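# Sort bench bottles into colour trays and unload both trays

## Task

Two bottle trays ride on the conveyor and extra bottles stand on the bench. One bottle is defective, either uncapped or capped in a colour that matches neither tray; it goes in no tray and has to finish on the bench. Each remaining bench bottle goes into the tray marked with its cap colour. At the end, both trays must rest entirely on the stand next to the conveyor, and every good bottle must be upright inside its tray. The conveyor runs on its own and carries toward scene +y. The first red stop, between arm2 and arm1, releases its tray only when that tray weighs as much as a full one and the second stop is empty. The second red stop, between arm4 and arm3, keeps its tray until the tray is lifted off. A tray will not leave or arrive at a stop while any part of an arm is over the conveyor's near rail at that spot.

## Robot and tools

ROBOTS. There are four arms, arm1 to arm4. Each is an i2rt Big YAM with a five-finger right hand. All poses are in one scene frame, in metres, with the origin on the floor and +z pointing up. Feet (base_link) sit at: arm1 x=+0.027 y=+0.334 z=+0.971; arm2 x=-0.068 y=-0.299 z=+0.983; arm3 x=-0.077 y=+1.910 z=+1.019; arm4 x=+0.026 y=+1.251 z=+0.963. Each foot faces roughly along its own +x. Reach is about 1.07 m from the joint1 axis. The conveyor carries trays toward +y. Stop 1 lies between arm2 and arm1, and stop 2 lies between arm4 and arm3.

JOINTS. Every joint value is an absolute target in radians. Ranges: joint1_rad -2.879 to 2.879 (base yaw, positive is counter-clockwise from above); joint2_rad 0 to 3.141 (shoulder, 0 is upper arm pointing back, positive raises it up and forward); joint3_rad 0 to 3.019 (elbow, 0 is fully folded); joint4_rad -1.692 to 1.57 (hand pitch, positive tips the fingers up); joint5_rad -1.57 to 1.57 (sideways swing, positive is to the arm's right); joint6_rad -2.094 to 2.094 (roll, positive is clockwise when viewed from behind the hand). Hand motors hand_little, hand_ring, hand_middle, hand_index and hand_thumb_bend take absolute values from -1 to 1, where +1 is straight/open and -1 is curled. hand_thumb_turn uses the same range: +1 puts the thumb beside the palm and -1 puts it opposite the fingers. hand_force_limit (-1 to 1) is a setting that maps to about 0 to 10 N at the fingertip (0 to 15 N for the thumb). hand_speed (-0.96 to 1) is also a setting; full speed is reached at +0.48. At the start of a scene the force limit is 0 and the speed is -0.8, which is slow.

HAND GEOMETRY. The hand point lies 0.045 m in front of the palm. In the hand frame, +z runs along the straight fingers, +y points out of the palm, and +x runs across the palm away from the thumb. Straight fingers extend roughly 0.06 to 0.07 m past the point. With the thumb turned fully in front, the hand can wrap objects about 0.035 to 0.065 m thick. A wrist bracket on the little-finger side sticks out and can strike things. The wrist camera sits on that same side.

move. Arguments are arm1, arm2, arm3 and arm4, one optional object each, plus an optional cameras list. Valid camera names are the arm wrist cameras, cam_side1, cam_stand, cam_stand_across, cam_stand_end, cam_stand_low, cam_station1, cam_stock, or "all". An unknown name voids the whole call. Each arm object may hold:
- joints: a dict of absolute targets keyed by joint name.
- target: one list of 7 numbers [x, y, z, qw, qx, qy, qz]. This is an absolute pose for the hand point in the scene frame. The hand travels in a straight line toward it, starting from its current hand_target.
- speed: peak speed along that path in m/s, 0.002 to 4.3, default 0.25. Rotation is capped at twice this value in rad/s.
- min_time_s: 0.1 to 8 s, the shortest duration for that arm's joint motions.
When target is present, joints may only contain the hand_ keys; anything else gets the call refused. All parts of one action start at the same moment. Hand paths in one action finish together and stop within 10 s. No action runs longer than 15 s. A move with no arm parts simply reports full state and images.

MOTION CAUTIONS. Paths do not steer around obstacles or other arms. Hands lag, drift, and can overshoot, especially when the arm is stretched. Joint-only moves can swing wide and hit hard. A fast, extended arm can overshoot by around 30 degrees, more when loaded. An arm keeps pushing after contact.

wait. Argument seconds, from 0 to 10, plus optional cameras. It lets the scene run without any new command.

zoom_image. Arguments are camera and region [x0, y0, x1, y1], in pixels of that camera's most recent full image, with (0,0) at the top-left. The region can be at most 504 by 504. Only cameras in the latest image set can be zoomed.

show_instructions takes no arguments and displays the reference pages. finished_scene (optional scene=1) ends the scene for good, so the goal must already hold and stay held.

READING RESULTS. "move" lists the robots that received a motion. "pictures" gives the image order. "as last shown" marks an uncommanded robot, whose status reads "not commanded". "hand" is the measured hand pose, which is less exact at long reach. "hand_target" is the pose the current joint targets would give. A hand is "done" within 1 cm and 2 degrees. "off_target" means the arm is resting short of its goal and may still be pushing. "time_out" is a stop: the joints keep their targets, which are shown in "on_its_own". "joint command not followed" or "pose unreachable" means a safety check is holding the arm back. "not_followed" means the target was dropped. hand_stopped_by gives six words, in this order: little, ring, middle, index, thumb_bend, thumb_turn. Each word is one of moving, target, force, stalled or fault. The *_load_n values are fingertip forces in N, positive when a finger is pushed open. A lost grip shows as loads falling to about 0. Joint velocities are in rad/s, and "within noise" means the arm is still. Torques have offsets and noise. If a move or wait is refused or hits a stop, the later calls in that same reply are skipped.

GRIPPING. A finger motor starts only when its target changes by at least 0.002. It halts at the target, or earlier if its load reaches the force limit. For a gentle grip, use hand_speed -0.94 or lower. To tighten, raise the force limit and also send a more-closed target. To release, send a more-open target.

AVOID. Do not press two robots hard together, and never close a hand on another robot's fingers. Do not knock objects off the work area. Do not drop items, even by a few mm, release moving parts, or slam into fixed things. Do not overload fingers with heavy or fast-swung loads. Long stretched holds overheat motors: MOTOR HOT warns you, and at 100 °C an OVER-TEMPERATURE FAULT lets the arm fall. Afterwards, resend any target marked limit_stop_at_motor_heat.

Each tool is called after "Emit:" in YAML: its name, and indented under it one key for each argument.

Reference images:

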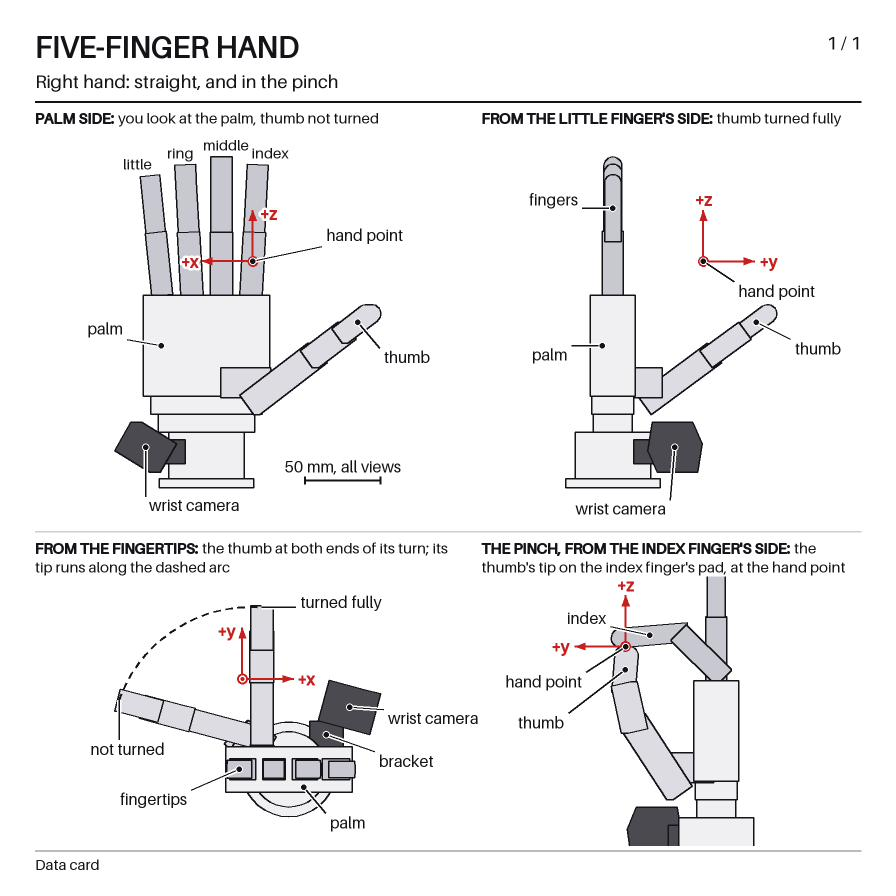

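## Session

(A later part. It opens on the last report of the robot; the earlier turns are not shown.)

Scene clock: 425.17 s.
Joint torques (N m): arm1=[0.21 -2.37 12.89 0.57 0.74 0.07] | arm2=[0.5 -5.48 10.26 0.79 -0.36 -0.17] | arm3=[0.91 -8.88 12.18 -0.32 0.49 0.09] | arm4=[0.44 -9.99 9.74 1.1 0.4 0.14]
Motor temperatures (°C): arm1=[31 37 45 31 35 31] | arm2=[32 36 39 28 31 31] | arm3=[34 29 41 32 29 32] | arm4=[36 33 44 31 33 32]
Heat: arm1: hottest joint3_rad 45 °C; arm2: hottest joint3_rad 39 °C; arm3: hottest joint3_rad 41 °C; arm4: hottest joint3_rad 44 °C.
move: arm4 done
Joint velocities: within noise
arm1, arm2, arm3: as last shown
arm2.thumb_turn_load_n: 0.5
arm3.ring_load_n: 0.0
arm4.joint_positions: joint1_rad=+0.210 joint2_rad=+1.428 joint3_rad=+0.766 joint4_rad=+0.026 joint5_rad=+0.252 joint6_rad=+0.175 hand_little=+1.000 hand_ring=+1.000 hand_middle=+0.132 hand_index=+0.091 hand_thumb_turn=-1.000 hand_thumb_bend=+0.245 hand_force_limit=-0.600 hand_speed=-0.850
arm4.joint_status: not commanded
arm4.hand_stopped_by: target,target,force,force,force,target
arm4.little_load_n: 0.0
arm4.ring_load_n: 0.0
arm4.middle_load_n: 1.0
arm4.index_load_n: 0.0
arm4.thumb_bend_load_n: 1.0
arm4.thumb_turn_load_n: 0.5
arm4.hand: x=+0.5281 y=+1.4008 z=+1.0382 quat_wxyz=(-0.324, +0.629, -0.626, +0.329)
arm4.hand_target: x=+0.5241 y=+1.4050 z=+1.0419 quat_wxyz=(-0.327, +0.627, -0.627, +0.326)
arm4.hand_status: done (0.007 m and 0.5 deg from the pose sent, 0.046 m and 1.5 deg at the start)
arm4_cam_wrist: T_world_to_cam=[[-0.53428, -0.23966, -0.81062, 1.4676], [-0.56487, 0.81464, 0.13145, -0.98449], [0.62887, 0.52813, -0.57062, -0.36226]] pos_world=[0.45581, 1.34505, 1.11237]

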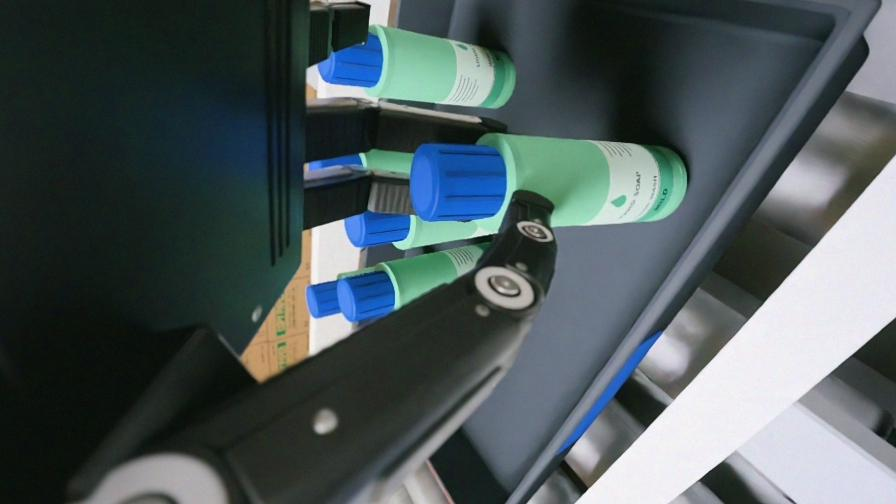

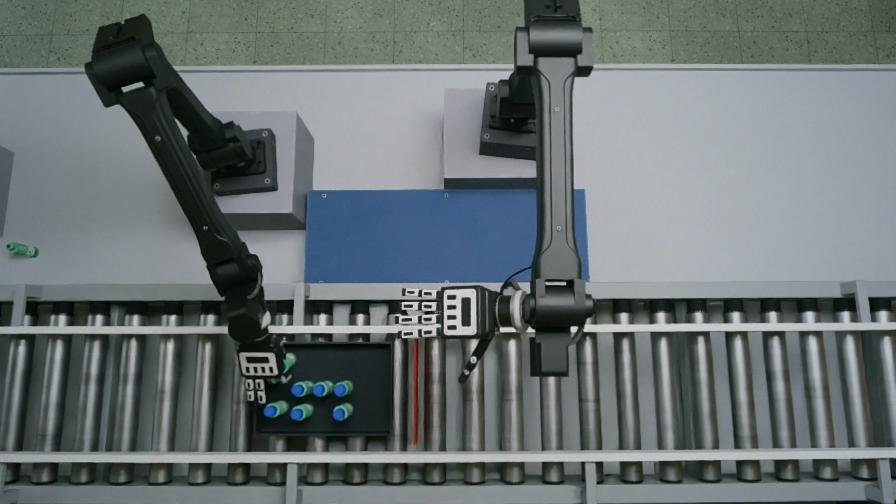

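Emit:
move:
  arm4: {"target": [0.524, 1.405, 1.022, 0.3265, -0.6272, 0.6272, -0.3265], "speed": 0.03, "joints": {"hand_speed": -0.9, "hand_index": 0.0}}
  cameras: ["arm4_cam_wrist", "cam_stand_end"]

Emit:
zoom_image:
  camera: "cam_stand_end"
  region: [220, 60, 360, 200]

Scene clock: 426.60 s.
Joint torques (N m): arm1=[0.21 -2.37 12.89 0.57 0.74 0.07] | arm2=[0.38 -5.42 10.28 0.79 -0.35 -0.18] | arm3=[0.91 -8.82 12.16 -0.29 0.49 0.1] | arm4=[0.44 -7.3 8.98 2.04 0.38 0.12]
Motor temperatures (°C): arm1=[31 37 45 31 35 31] | arm2=[32 36 39 28 31 31] | arm3=[34 29 41 32 29 32] | arm4=[36 33 44 31 33 32]
Heat: arm1: hottest joint3_rad 45 °C; arm2: hottest joint3_rad 39 °C; arm3: hottest joint3_rad 41 °C; arm4: hottest joint3_rad 44 °C.
move: arm4 off_target
Joint velocities: within noise
arm1, arm2, arm3: as last shown
arm1.middle_load_n: -0.5
arm1.index_load_n: -0.5
arm2.thumb_turn_load_n: -0.5
arm3.ring_load_n: -0.5
arm3.middle_load_n: 0.5
arm3.thumb_bend_load_n: 0.5
arm4.joint_positions: joint1_rad=+0.210 joint2_rad=+1.436 joint3_rad=+0.748 joint4_rad=+0.064 joint5_rad=+0.253 joint6_rad=+0.178 hand_little=+1.000 hand_ring=+1.000 hand_middle=+0.132 hand_index=+0.064 hand_thumb_turn=-1.000 hand_thumb_bend=+0.245 hand_force_limit=-0.600 hand_speed=-0.900
arm4.joint_status: hand_index off_target (ended at +0.064, target +0.000); the others done
arm4.hand_stopped_by: target,target,force,force,force,target
arm4.little_load_n: 0.0
arm4.ring_load_n: -0.5
arm4.middle_load_n: 1.0
arm4.index_load_n: 0.0
arm4.thumb_bend_load_n: 0.5
arm4.thumb_turn_load_n: 0.0
arm4.hand: x=+0.5275 y=+1.4006 z=+1.0322 quat_wxyz=(-0.328, +0.626, -0.626, +0.331)
arm4.hand_target: x=+0.5237 y=+1.4048 z=+1.0222 quat_wxyz=(-0.326, +0.627, -0.627, +0.326)
arm4.hand_status: off_target (0.012 m and 0.6 deg from the pose sent, 0.017 m and 0.5 deg at the start)
arm4_cam_wrist: T_world_to_cam=[[-0.52639, -0.23415, -0.81737, 1.45745], [-0.56436, 0.81524, 0.12991, -0.98343], [0.63593, 0.52968, -0.56128, -0.38072]] pos_world=[0.45428, 1.34465, 1.10535]

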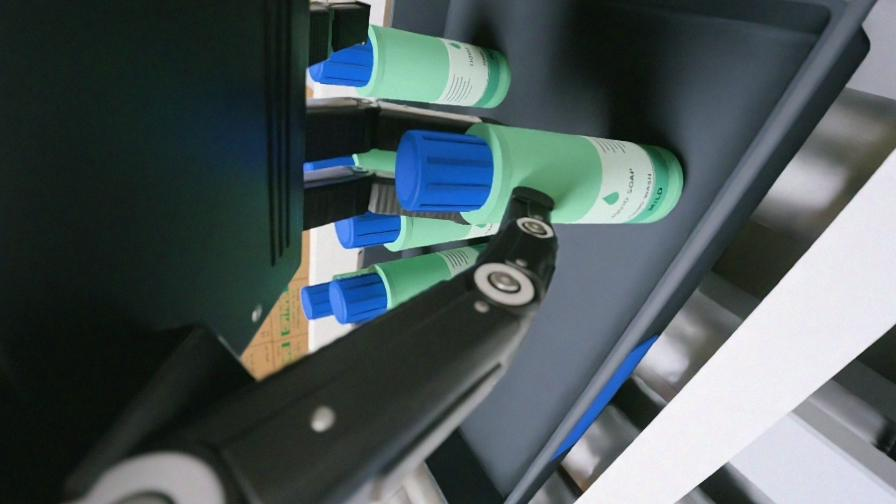

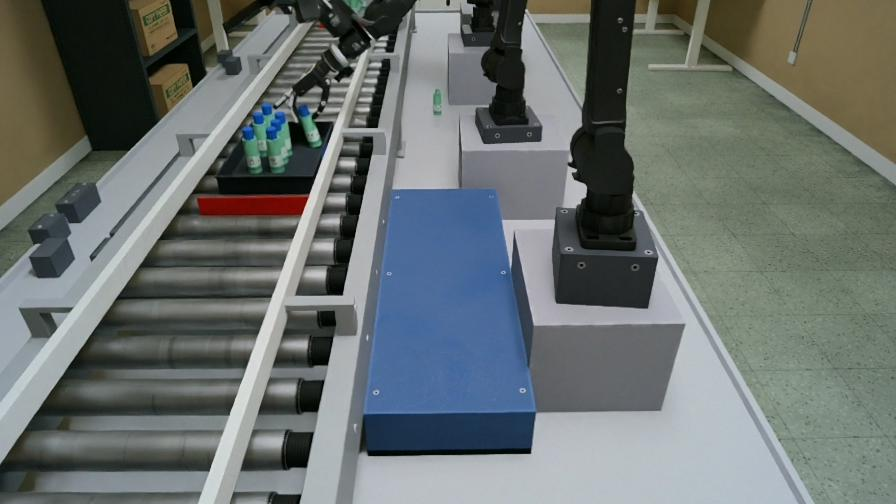

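Scaled by 3.600 from the camera's image (finer frame: 1280x720).

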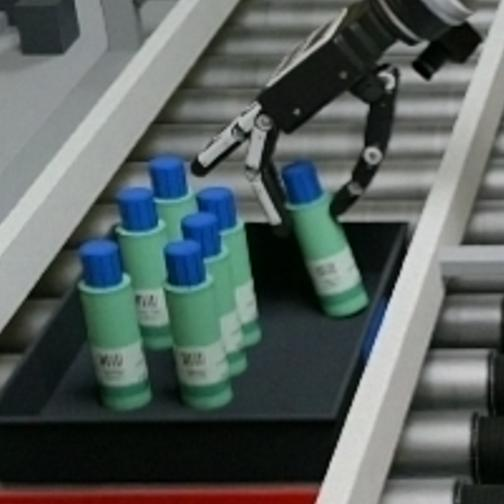

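Emit:
move:
  arm4: {"target": [0.522, 1.405, 1.012, 0.3265, -0.6272, 0.6272, -0.3265], "speed": 0.03}
  cameras: ["arm4_cam_wrist", "cam_stand_end"]

Emit:
zoom_image:
  camera: "cam_stand_end"
  region: [220, 60, 360, 200]

Scene clock: 428.13 s.
Joint torques (N m): arm1=[0.21 -2.43 12.89 0.58 0.74 0.07] | arm2=[0.32 -5.36 10.25 0.77 -0.36 -0.18] | arm3=[0.85 -8.88 12.16 -0.31 0.5 0.1] | arm4=[0.56 -7.36 8.83 2.06 0.39 0.12]
Motor temperatures (°C): arm1=[31 37 45 31 35 31] | arm2=[31 36 39 28 31 31] | arm3=[34 29 42 32 29 32] | arm4=[36 33 44 31 33 32]
Heat: arm1: hottest joint3_rad 45 °C; arm2: hottest joint3_rad 39 °C; arm3: hottest joint3_rad 42 °C; arm4: hottest joint3_rad 44 °C.
move: arm4 off_target
Joint velocities: within noise
arm1, arm2, arm3: as last shown
arm1.middle_load_n: 0.0
arm1.index_load_n: 0.0
arm2.thumb_turn_load_n: 0.0
arm3.ring_load_n: 0.0
arm3.middle_load_n: 0.0
arm3.thumb_bend_load_n: 0.0
arm4.joint_positions: joint1_rad=+0.211 joint2_rad=+1.455 joint3_rad=+0.731 joint4_rad=+0.096 joint5_rad=+0.254 joint6_rad=+0.179 hand_little=+1.000 hand_ring=+1.000 hand_middle=+0.132 hand_index=+0.064 hand_thumb_turn=-1.000 hand_thumb_bend=+0.245 hand_force_limit=-0.600 hand_speed=-0.900
arm4.joint_status: not commanded
arm4.hand_stopped_by: target,target,force,force,force,target
arm4.little_load_n: 0.0
arm4.ring_load_n: 0.0
arm4.middle_load_n: 1.0
arm4.index_load_n: 0.0
arm4.thumb_bend_load_n: 0.5
arm4.thumb_turn_load_n: 0.0
arm4.hand: x=+0.5254 y=+1.3999 z=+1.0212 quat_wxyz=(-0.327, +0.626, -0.626, +0.331)
arm4.hand_target: x=+0.5218 y=+1.4049 z=+1.0122 quat_wxyz=(-0.326, +0.627, -0.627, +0.326)
arm4.hand_status: off_target (0.011 m and 0.5 deg from the pose sent, 0.021 m and 0.6 deg at the start)
arm4_cam_wrist: T_world_to_cam=[[-0.52855, -0.23427, -0.81594, 1.44693], [-0.56324, 0.81591, 0.13059, -0.98481], [0.63514, 0.52859, -0.56319, -0.38133]] pos_world=[0.45229, 1.34405, 1.09445]

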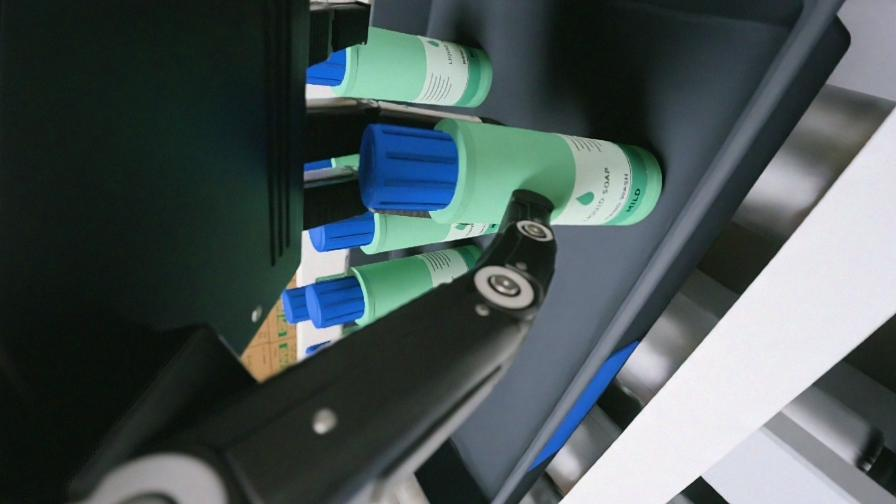

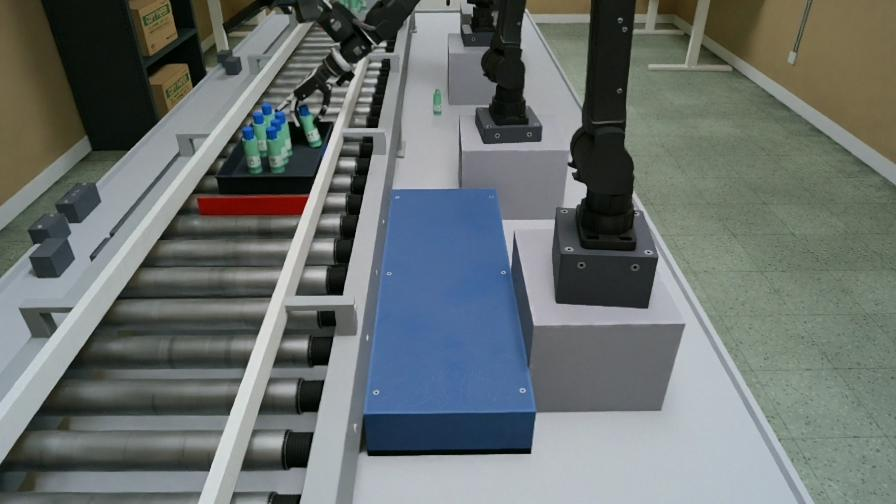

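Scaled by 3.600 from the camera's image (finer frame: 1280x720).

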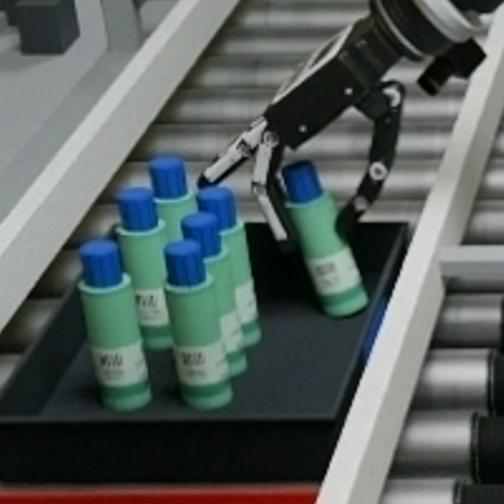

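Emit:
move:
  arm4: {"target": [0.511, 1.405, 1.012, 0.3265, -0.6272, 0.6272, -0.3265], "speed": 0.03}
  cameras: ["arm4_cam_wrist", "cam_stand_end"]

Emit:
zoom_image:
  camera: "cam_stand_end"
  region: [220, 60, 360, 200]

Scene clock: 429.27 s.
Joint torques (N m): arm1=[0.21 -2.37 12.89 0.57 0.74 0.08] | arm2=[0.32 -5.42 10.25 0.79 -0.35 -0.17] | arm3=[0.85 -8.94 12.16 -0.31 0.49 0.1] | arm4=[0.56 -8.82 8.28 1.87 0.37 0.11]
Motor temperatures (°C): arm1=[31 36 45 31 35 31] | arm2=[31 36 39 28 31 31] | arm3=[34 29 42 32 29 32] | arm4=[36 33 44 31 33 32]
Heat: arm1: hottest joint3_rad 45 °C; arm2: hottest joint3_rad 39 °C; arm3: hottest joint3_rad 42 °C; arm4: hottest joint3_rad 44 °C.
move: arm4 done
Joint velocities: within noise
arm1, arm2, arm3: as last shown
arm2.ring_load_n: -0.5
arm4.joint_positions: joint1_rad=+0.220 joint2_rad=+1.449 joint3_rad=+0.708 joint4_rad=+0.103 joint5_rad=+0.262 joint6_rad=+0.186 hand_little=+1.000 hand_ring=+1.000 hand_middle=+0.133 hand_index=+0.064 hand_thumb_turn=-1.000 hand_thumb_bend=+0.246 hand_force_limit=-0.600 hand_speed=-0.900
arm4.joint_status: not commanded
arm4.hand_stopped_by: target,target,force,force,force,target
arm4.little_load_n: 0.0
arm4.ring_load_n: 0.0
arm4.middle_load_n: 3.0
arm4.index_load_n: 0.0
arm4.thumb_bend_load_n: 2.0
arm4.thumb_turn_load_n: 0.0
arm4.hand: x=+0.5162 y=+1.4005 z=+1.0145 quat_wxyz=(-0.323, +0.628, -0.628, +0.329)
arm4.hand_target: x=+0.5110 y=+1.4049 z=+1.0120 quat_wxyz=(-0.326, +0.627, -0.627, +0.326)
arm4.hand_status: done (0.007 m and 0.5 deg from the pose sent, 0.018 m and 0.5 deg at the start)
arm4_cam_wrist: T_world_to_cam=[[-0.53621, -0.23555, -0.81055, 1.4371], [-0.56112, 0.81684, 0.13382, -0.99518], [0.63057, 0.52658, -0.57017, -0.36735]] pos_world=[0.4438, 1.34485, 1.08856]

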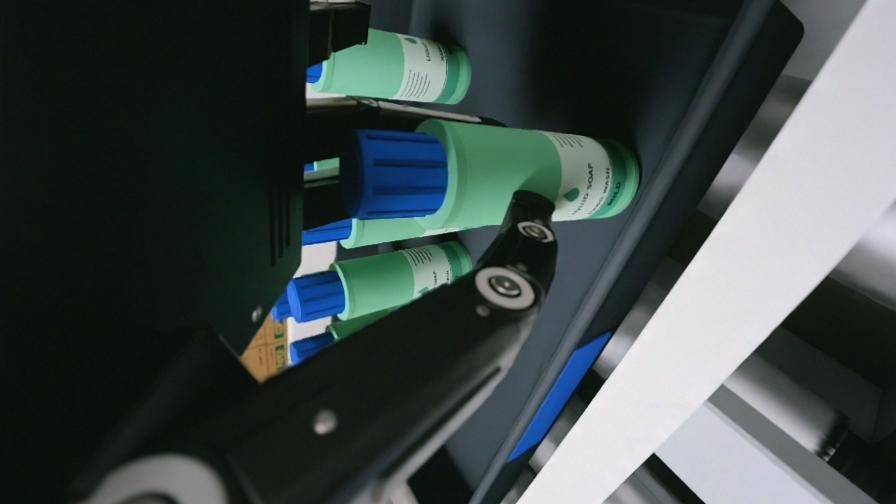

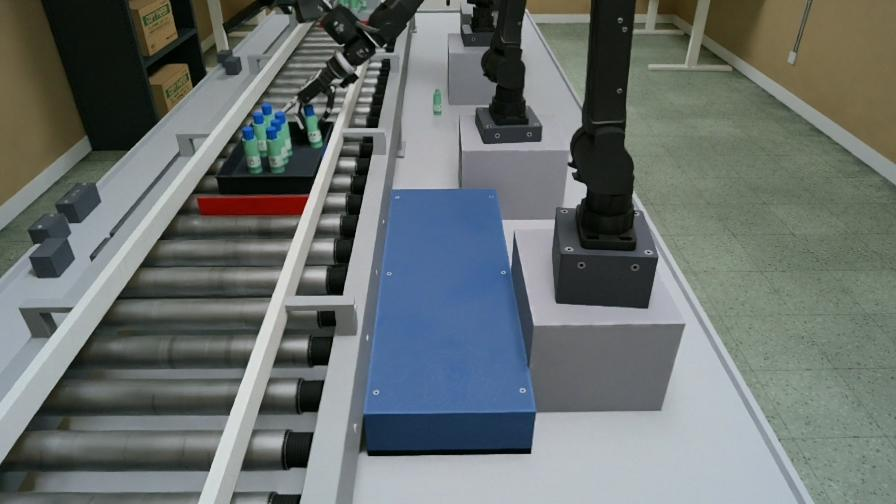

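Scaled by 3.600 from the camera's image (finer frame: 1280x720).

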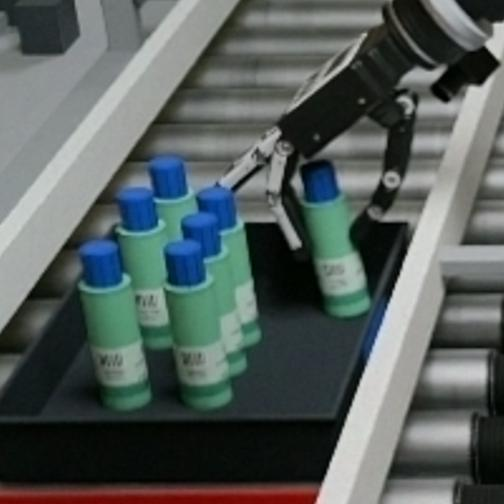

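Emit:
move:
  arm4: {"joints":{"hand_speed":-0.85,"hand_index":0.2,"hand_middle":0.22,"hand_thumb_bend":0.45}}
  cameras: ["cam_stand_end","arm4_cam_wrist"]

Emit:
zoom_image:
  camera: "cam_stand_end"
  region: [220, 60, 360, 200]

Emit:
zoom_image:
  camera: "arm4_cam_wrist"
  region: [300, 60, 800, 400]

Scene clock: 432.03 s.
Joint torques (N m): arm1=[0.26 -2.37 12.92 0.57 0.74 0.07] | arm2=[0.32 -5.36 10.24 0.75 -0.36 -0.17] | arm3=[0.85 -8.88 12.18 -0.32 0.49 0.09] | arm4=[0.56 -8.82 9.06 1.85 0.37 0.11]
Motor temperatures (°C): arm1=[31 36 46 31 35 31] | arm2=[31 36 39 28 31 31] | arm3=[34 29 42 32 29 32] | arm4=[36 33 44 31 33 32]
Heat: arm1: hottest joint3_rad 46 °C; arm2: hottest joint3_rad 39 °C; arm3: hottest joint3_rad 42 °C; arm4: hottest joint3_rad 44 °C.
move: arm4 done
Joint velocities: within noise
arm1, arm2, arm3: as last shown
arm2.ring_load_n: 0.0
arm4.joint_positions: joint1_rad=+0.220 joint2_rad=+1.449 joint3_rad=+0.699 joint4_rad=+0.103 joint5_rad=+0.262 joint6_rad=+0.186 hand_little=+1.000 hand_ring=+1.000 hand_middle=+0.220 hand_index=+0.200 hand_thumb_turn=-1.000 hand_thumb_bend=+0.450 hand_force_limit=-0.600 hand_speed=-0.850
arm4.joint_status: all done
arm4.hand_stopped_by: target,target,target,target,target,target
arm4.little_load_n: 0.0
arm4.ring_load_n: 0.0
arm4.middle_load_n: 0.0
arm4.index_load_n: 0.0
arm4.thumb_bend_load_n: 0.0
arm4.thumb_turn_load_n: 0.0
arm4.hand: x=+0.5122 y=+1.3991 z=+1.0102 quat_wxyz=(-0.319, +0.629, -0.628, +0.327)
arm4.hand_target: x=+0.5110 y=+1.4048 z=+1.0120 quat_wxyz=(-0.326, +0.627, -0.627, +0.326)
arm4.hand_status: not commanded
pictures: arm4_cam_wrist, cam_stand_end
arm4_cam_wrist: T_world_to_cam=[[-0.54321, -0.23788, -0.80519, 1.43254], [-0.55996, 0.81722, 0.13633, -0.99952], [0.6256, 0.52493, -0.57713, -0.35462]] pos_world=[0.44032, 1.34376, 1.08508]

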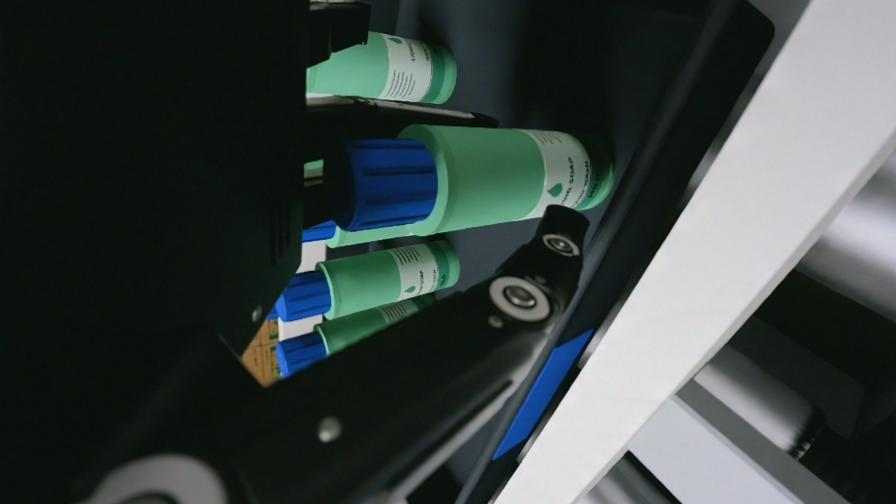

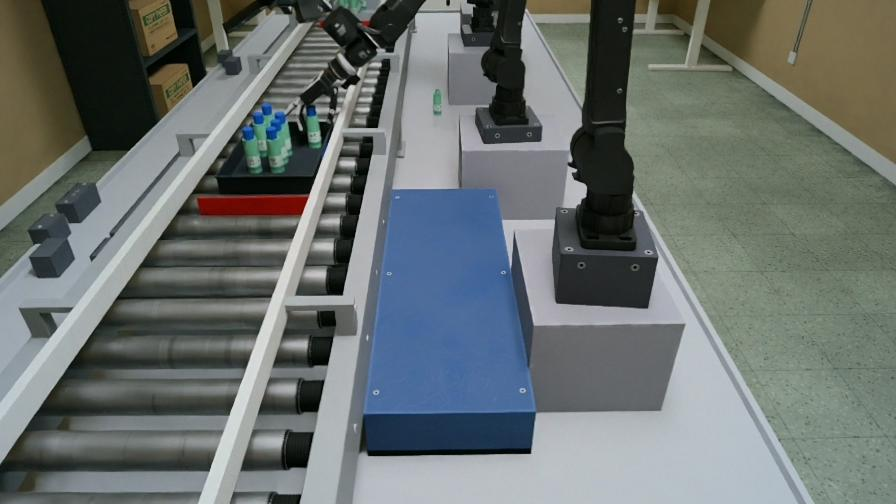

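Scaled by 3.600 from the camera's image (finer frame: 1280x720).

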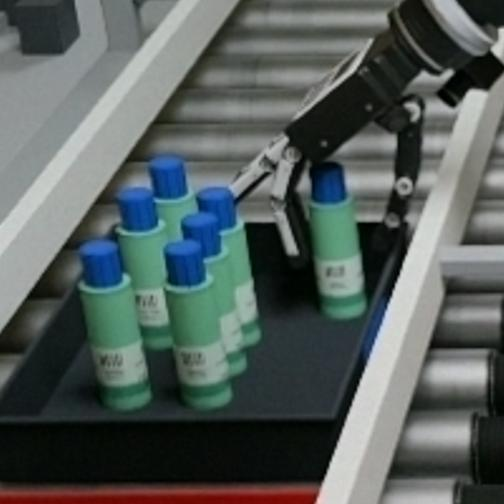

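Scaled by 1.008 from the camera's image (finer frame: 1280x720).

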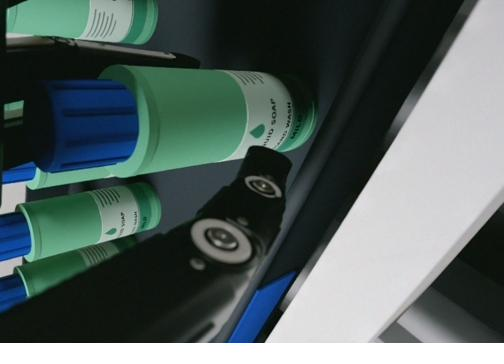

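Emit:
move:
  arm4: {"joints":{"hand_speed":-0.8,"hand_index":0.36,"hand_middle":0.36,"hand_thumb_bend":0.62}}

Emit:
move:
  arm4: {"target":[0.511,1.4048,1.13,0.3265,-0.6272,0.6272,-0.3265],"speed":0.06}
  cameras: ["cam_stand","cam_stand_end"]

Emit:
zoom_image:
  camera: "cam_stand"
  region: [180, 320, 320, 450]

Emit:
zoom_image:
  camera: "cam_stand_end"
  region: [220, 60, 360, 200]

Scene clock: 433.57 s.
Joint torques (N m): arm1=[0.26 -2.37 12.89 0.58 0.74 0.07] | arm2=[0.38 -5.48 10.26 0.77 -0.36 -0.18] | arm3=[0.91 -8.94 12.15 -0.32 0.49 0.09] | arm4=[0.5 -8.82 9.06 1.87 0.37 0.12]
Motor temperatures (°C): arm1=[31 36 46 31 35 31] | arm2=[31 36 39 28 31 31] | arm3=[34 29 42 32 29 32] | arm4=[36 34 44 31 33 32]
Heat: arm1: hottest joint3_rad 46 °C; arm2: hottest joint3_rad 39 °C; arm3: hottest joint3_rad 42 °C; arm4: hottest joint3_rad 44 °C.
move: arm4 done
Joint velocities: within noise
arm1, arm2, arm3: as last shown
arm3.thumb_turn_load_n: -0.5
arm4.joint_positions: joint1_rad=+0.220 joint2_rad=+1.449 joint3_rad=+0.699 joint4_rad=+0.103 joint5_rad=+0.262 joint6_rad=+0.186 hand_little=+1.000 hand_ring=+1.000 hand_middle=+0.360 hand_index=+0.360 hand_thumb_turn=-1.000 hand_thumb_bend=+0.620 hand_force_limit=-0.600 hand_speed=-0.800
arm4.joint_status: all done
arm4.hand_stopped_by: target,target,target,target,target,target
arm4.little_load_n: 0.0
arm4.ring_load_n: 0.0
arm4.middle_load_n: 0.0
arm4.index_load_n: 0.0
arm4.thumb_bend_load_n: 0.0
arm4.thumb_turn_load_n: 0.0
arm4.hand: x=+0.5122 y=+1.3991 z=+1.0102 quat_wxyz=(-0.319, +0.629, -0.628, +0.327)
arm4.hand_target: x=+0.5110 y=+1.4048 z=+1.0120 quat_wxyz=(-0.326, +0.627, -0.627, +0.326)
arm4.hand_status: not commanded
pictures: none

Scene clock: 436.07 s.
Joint torques (N m): arm1=[0.21 -2.37 12.9 0.55 0.74 0.07] | arm2=[0.26 -5.36 10.26 0.77 -0.35 -0.18] | arm3=[0.85 -8.88 12.18 -0.31 0.49 0.1] | arm4=[0.44 -7.77 15.9 1.03 0.31 0.11]
Motor temperatures (°C): arm1=[31 36 46 31 35 31] | arm2=[31 36 39 28 31 31] | arm3=[34 29 42 32 29 32] | arm4=[36 34 44 31 33 32]
Heat: arm1: hottest joint3_rad 46 °C; arm2: hottest joint3_rad 39 °C; arm3: hottest joint3_rad 42 °C; arm4: hottest joint3_rad 44 °C.
move: arm4 off_target
Joint velocities: within noise
arm1, arm2, arm3: as last shown
arm3.middle_load_n: 0.5
arm4.joint_positions: joint1_rad=+0.220 joint2_rad=+1.249 joint3_rad=+0.819 joint4_rad=-0.252 joint5_rad=+0.262 joint6_rad=+0.186 hand_little=+1.000 hand_ring=+1.000 hand_middle=+0.360 hand_index=+0.360 hand_thumb_turn=-1.000 hand_thumb_bend=+0.620 hand_force_limit=-0.600 hand_speed=-0.800
arm4.joint_status: not commanded
arm4.hand_stopped_by: target,target,target,target,target,target
arm4.little_load_n: 0.0
arm4.ring_load_n: 0.0
arm4.middle_load_n: 0.0
arm4.index_load_n: 0.0
arm4.thumb_bend_load_n: 0.0
arm4.thumb_turn_load_n: 0.0
arm4.hand: x=+0.4966 y=+1.3944 z=+1.1017 quat_wxyz=(-0.306, +0.636, -0.632, +0.320)
arm4.hand_target: x=+0.5098 y=+1.4043 z=+1.1301 quat_wxyz=(-0.327, +0.627, -0.627, +0.326)
arm4.hand_status: off_target (0.033 m and 2.8 deg from the pose sent, 0.120 m and 0.9 deg at the start)

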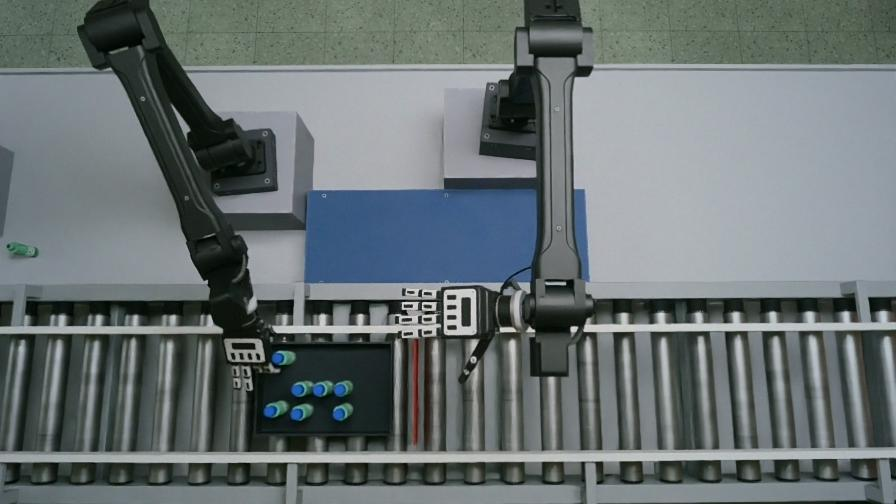

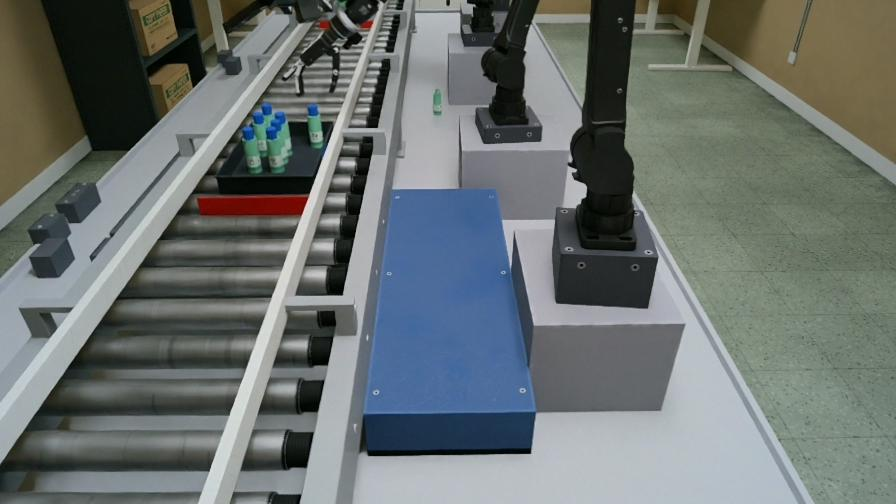

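Scaled by 3.600 from the camera's image (finer frame: 1280x720).

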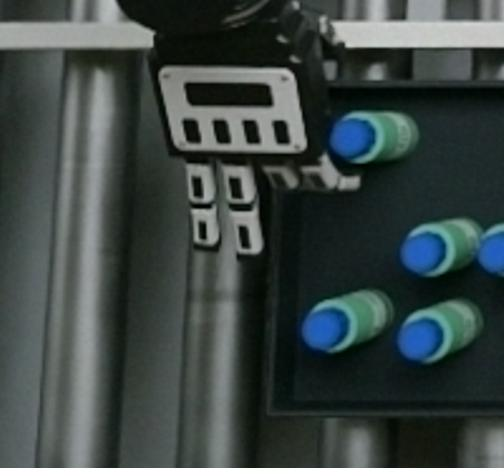

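Scaled by 3.600 from the camera's image (finer frame: 1280x720).

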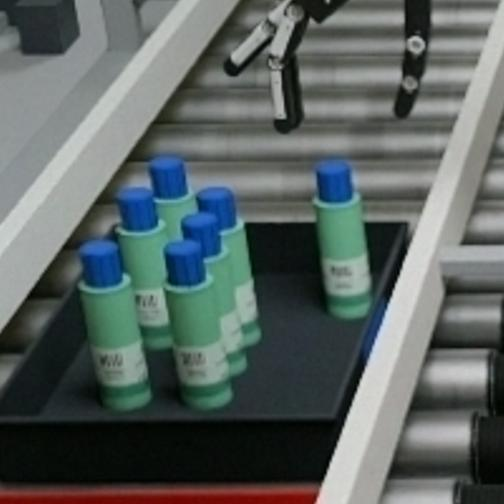

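Emit:
move:
  arm4: {"target":[0.631,1.387,1.12,0.3265,-0.6272,0.6272,-0.3265],"speed":0.1,"joints":{"hand_index":0.33,"hand_middle":0.33}}
  cameras: ["cam_stand","arm4_cam_wrist"]

Emit:
zoom_image:
  camera: "cam_stand"
  region: [180, 320, 320, 450]

Scene clock: 439.13 s.
Joint torques (N m): arm1=[0.21 -2.37 12.89 0.57 0.74 0.08] | arm2=[0.32 -5.3 10.28 0.81 -0.34 -0.18] | arm3=[0.79 -8.82 12.16 -0.31 0.5 0.1] | arm4=[-0.91 -10.64 16.12 2.03 0.06 -0.12]
Motor temperatures (°C): arm1=[31 36 46 31 35 31] | arm2=[31 36 39 28 31 31] | arm3=[34 30 42 32 29 32] | arm4=[36 34 44 31 33 32]
Heat: arm1: hottest joint3_rad 46 °C; arm2: hottest joint3_rad 39 °C; arm3: hottest joint3_rad 42 °C; arm4: hottest joint3_rad 44 °C.
move: arm4 off_target
Joint velocities: within noise
arm1.joint_positions: joint1_rad=+1.254 joint2_rad=+0.889 joint3_rad=+0.695 joint4_rad=-1.039 joint5_rad=+0.923 joint6_rad=+1.112 hand_little=+1.000 hand_ring=+1.000 hand_middle=+1.000 hand_index=+1.000 hand_thumb_turn=-1.000 hand_thumb_bend=+1.000 hand_force_limit=+0.000 hand_speed=-0.850
arm1.joint_status: not commanded
arm1.hand_stopped_by: target,target,target,target,target,target
arm1.little_load_n: 0.0
arm1.ring_load_n: 0.0
arm1.middle_load_n: -0.5
arm1.index_load_n: 0.0
arm1.thumb_bend_load_n: 0.0
arm1.thumb_turn_load_n: 0.0
arm1.hand: x=+0.2176 y=+0.5859 z=+1.1316 quat_wxyz=(-0.313, +0.635, -0.623, +0.333)
arm1.hand_target: x=+0.2198 y=+0.5994 z=+1.1500 quat_wxyz=(-0.327, +0.627, -0.627, +0.326)
arm1.hand_status: not commanded
arm2.joint_positions: joint1_rad=-0.688 joint2_rad=+0.903 joint3_rad=+0.532 joint4_rad=-0.432 joint5_rad=-0.661 joint6_rad=-0.557 hand_little=+1.000 hand_ring=+1.000 hand_middle=+0.500 hand_index=+0.500 hand_thumb_turn=-1.000 hand_thumb_bend=+0.900 hand_force_limit=+0.000 hand_speed=+0.300
arm2.joint_status: not commanded
arm2.hand_stopped_by: target,target,target,target,target,target
arm2.little_load_n: 0.0
arm2.ring_load_n: 0.0
arm2.middle_load_n: 0.0
arm2.index_load_n: -0.5
arm2.thumb_bend_load_n: 0.0
arm2.thumb_turn_load_n: 0.0
arm2.hand: x=+0.2239 y=-0.4516 z=+1.1021 quat_wxyz=(-0.328, +0.626, -0.627, +0.328)
arm2.hand_target: x=+0.2201 y=-0.4499 z=+1.0999 quat_wxyz=(-0.326, +0.627, -0.627, +0.326)
arm2.hand_status: not commanded
arm3.joint_positions: joint1_rad=+0.110 joint2_rad=+1.586 joint3_rad=+1.551 joint4_rad=-1.502 joint5_rad=+1.148 joint6_rad=+1.529 hand_little=+1.000 hand_ring=+1.000 hand_middle=+1.000 hand_index=+1.000 hand_thumb_turn=+1.000 hand_thumb_bend=+1.000 hand_force_limit=+0.000 hand_speed=-0.800
arm3.joint_status: not commanded
arm3.hand_stopped_by: target,target,target,target,target,target
arm3.little_load_n: 0.0
arm3.ring_load_n: 0.0
arm3.middle_load_n: 0.0
arm3.index_load_n: 0.0
arm3.thumb_bend_load_n: 0.0
arm3.thumb_turn_load_n: 0.0
arm3.hand: x=+0.4388 y=+1.7530 z=+1.2966 quat_wxyz=(+0.004, +0.011, -0.842, +0.539)
arm3.hand_target: x=+0.4496 y=+1.7500 z=+1.3000 quat_wxyz=(-0.001, +0.000, -0.843, +0.537)
arm3.hand_status: not commanded
arm4.joint_positions: joint1_rad=+0.127 joint2_rad=+1.529 joint3_rad=+1.083 joint4_rad=-0.237 joint5_rad=+0.176 joint6_rad=+0.139 hand_little=+1.000 hand_ring=+1.000 hand_middle=+0.330 hand_index=+0.330 hand_thumb_turn=-1.000 hand_thumb_bend=+0.620 hand_force_limit=-0.600 hand_speed=-0.800
arm4.joint_status: all done
arm4.hand_stopped_by: target,target,target,target,target,target
arm4.little_load_n: 0.0
arm4.ring_load_n: 0.0
arm4.middle_load_n: 0.0
arm4.index_load_n: 0.0
arm4.thumb_bend_load_n: 0.0
arm4.thumb_turn_load_n: 0.0
arm4.hand: x=+0.6054 y=+1.3872 z=+1.0957 quat_wxyz=(-0.306, +0.637, -0.636, +0.310)
arm4.hand_target: x=+0.6290 y=+1.3864 z=+1.1207 quat_wxyz=(-0.326, +0.627, -0.627, +0.327)
arm4.hand_status: off_target (0.035 m and 3.3 deg from the pose sent, 0.136 m and 2.7 deg at the start)
pictures: arm4_cam_wrist, cam_stand
arm4_cam_wrist: T_world_to_cam=[[-0.58013, -0.236, -0.77958, 1.54092], [-0.5549, 0.81516, 0.16616, -0.98214], [0.59627, 0.52898, -0.60386, -0.31589]] pos_world=[0.53731, 1.33135, 1.17372]

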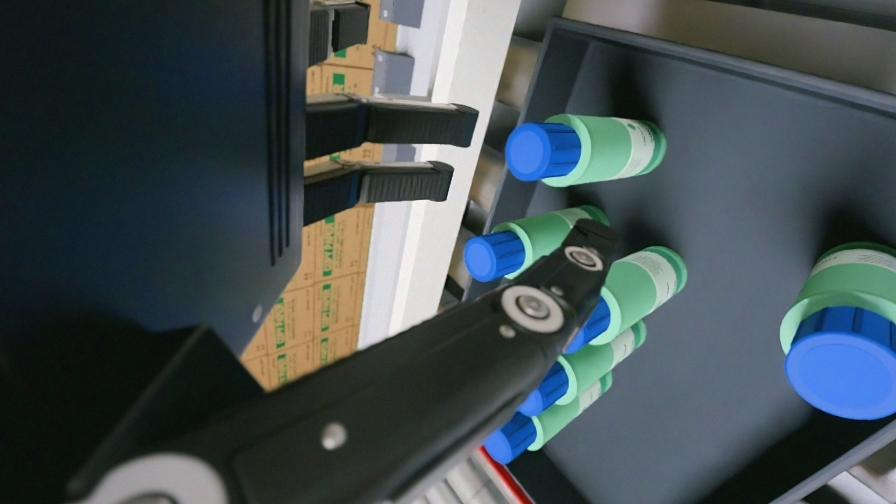

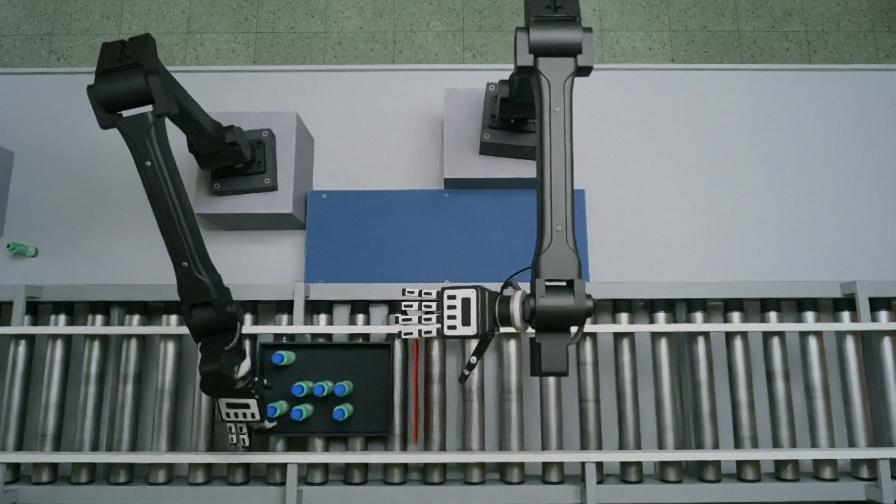

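Scaled by 3.600 from the camera's image (finer frame: 1280x720).

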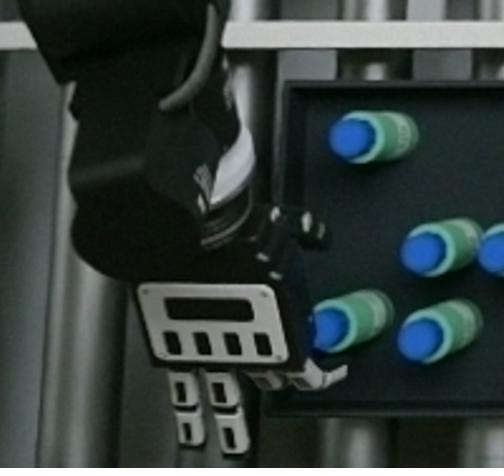

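Emit:
move:
  arm4: {"target":[0.642,1.384,1.075,0.3265,-0.6272,0.6272,-0.3265],"speed":0.05}
  cameras: ["cam_stand","arm4_cam_wrist"]

Emit:
zoom_image:
  camera: "cam_stand"
  region: [180, 320, 320, 450]

Scene clock: 440.77 s.
Joint torques (N m): arm1=[0.26 -2.43 12.89 0.55 0.74 0.07] | arm2=[0.38 -5.3 10.28 0.77 -0.34 -0.17] | arm3=[0.85 -8.82 12.18 -0.32 0.49 0.1] | arm4=[-1.08 -11.52 12.75 2.15 0.06 -0.12]
Motor temperatures (°C): arm1=[31 36 46 31 35 31] | arm2=[31 36 39 28 31 31] | arm3=[34 30 42 32 29 32] | arm4=[36 34 45 31 33 32]
Heat: arm1: hottest joint3_rad 46 °C; arm2: hottest joint3_rad 39 °C; arm3: hottest joint3_rad 42 °C; arm4: hottest joint3_rad 45 °C.
move: arm4 off_target
Joint velocities: within noise
arm1, arm2, arm3: as last shown
arm1.middle_load_n: 0.0
arm2.index_load_n: 0.0
arm3.thumb_turn_load_n: -0.5
arm4.joint_positions: joint1_rad=+0.118 joint2_rad=+1.611 joint3_rad=+1.083 joint4_rad=-0.123 joint5_rad=+0.168 joint6_rad=+0.133 hand_little=+1.000 hand_ring=+1.000 hand_middle=+0.330 hand_index=+0.330 hand_thumb_turn=-1.000 hand_thumb_bend=+0.620 hand_force_limit=-0.600 hand_speed=-0.800
arm4.joint_status: not commanded
arm4.hand_stopped_by: target,target,target,target,target,target
arm4.little_load_n: 0.0
arm4.ring_load_n: 0.0
arm4.middle_load_n: 0.0
arm4.index_load_n: 0.0
arm4.thumb_bend_load_n: 0.0
arm4.thumb_turn_load_n: 0.0
arm4.hand: x=+0.6286 y=+1.3885 z=+1.0679 quat_wxyz=(-0.318, +0.632, -0.631, +0.317)
arm4.hand_target: x=+0.6415 y=+1.3840 z=+1.0752 quat_wxyz=(-0.326, +0.627, -0.627, +0.327)
arm4.hand_status: off_target (0.016 m and 1.6 deg from the pose sent, 0.042 m and 3.3 deg at the start)
pictures: arm4_cam_wrist, cam_stand
arm4_cam_wrist: T_world_to_cam=[[-0.55614, -0.23158, -0.79818, 1.53164], [-0.56158, 0.81268, 0.1555, -0.94661], [0.61265, 0.53472, -0.58201, -0.38889]] pos_world=[0.55846, 1.33193, 1.14338]

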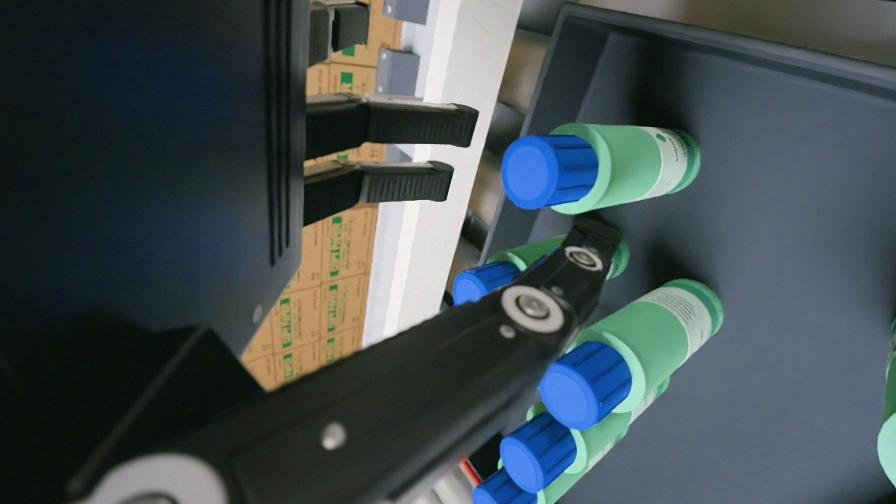

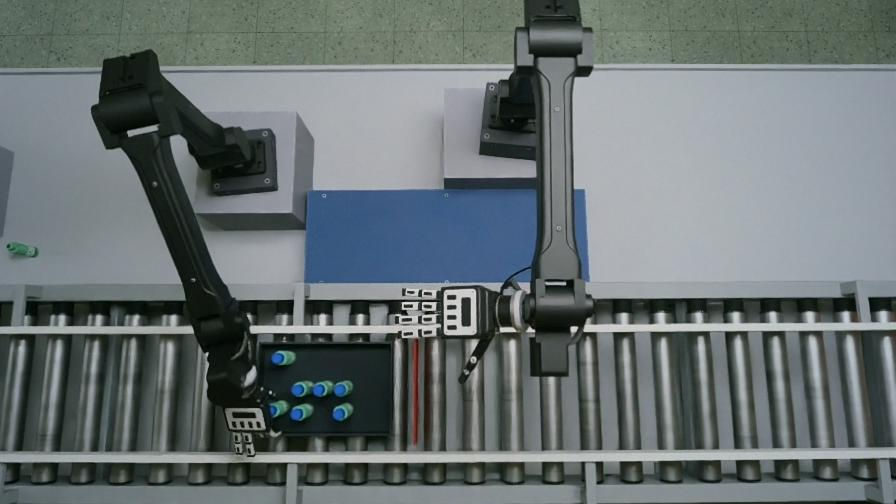

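Scaled by 3.600 from the camera's image (finer frame: 1280x720).

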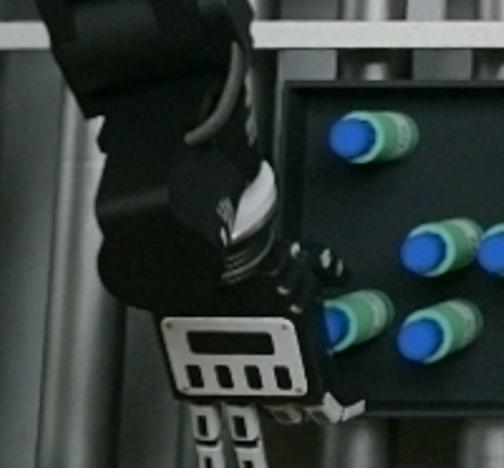

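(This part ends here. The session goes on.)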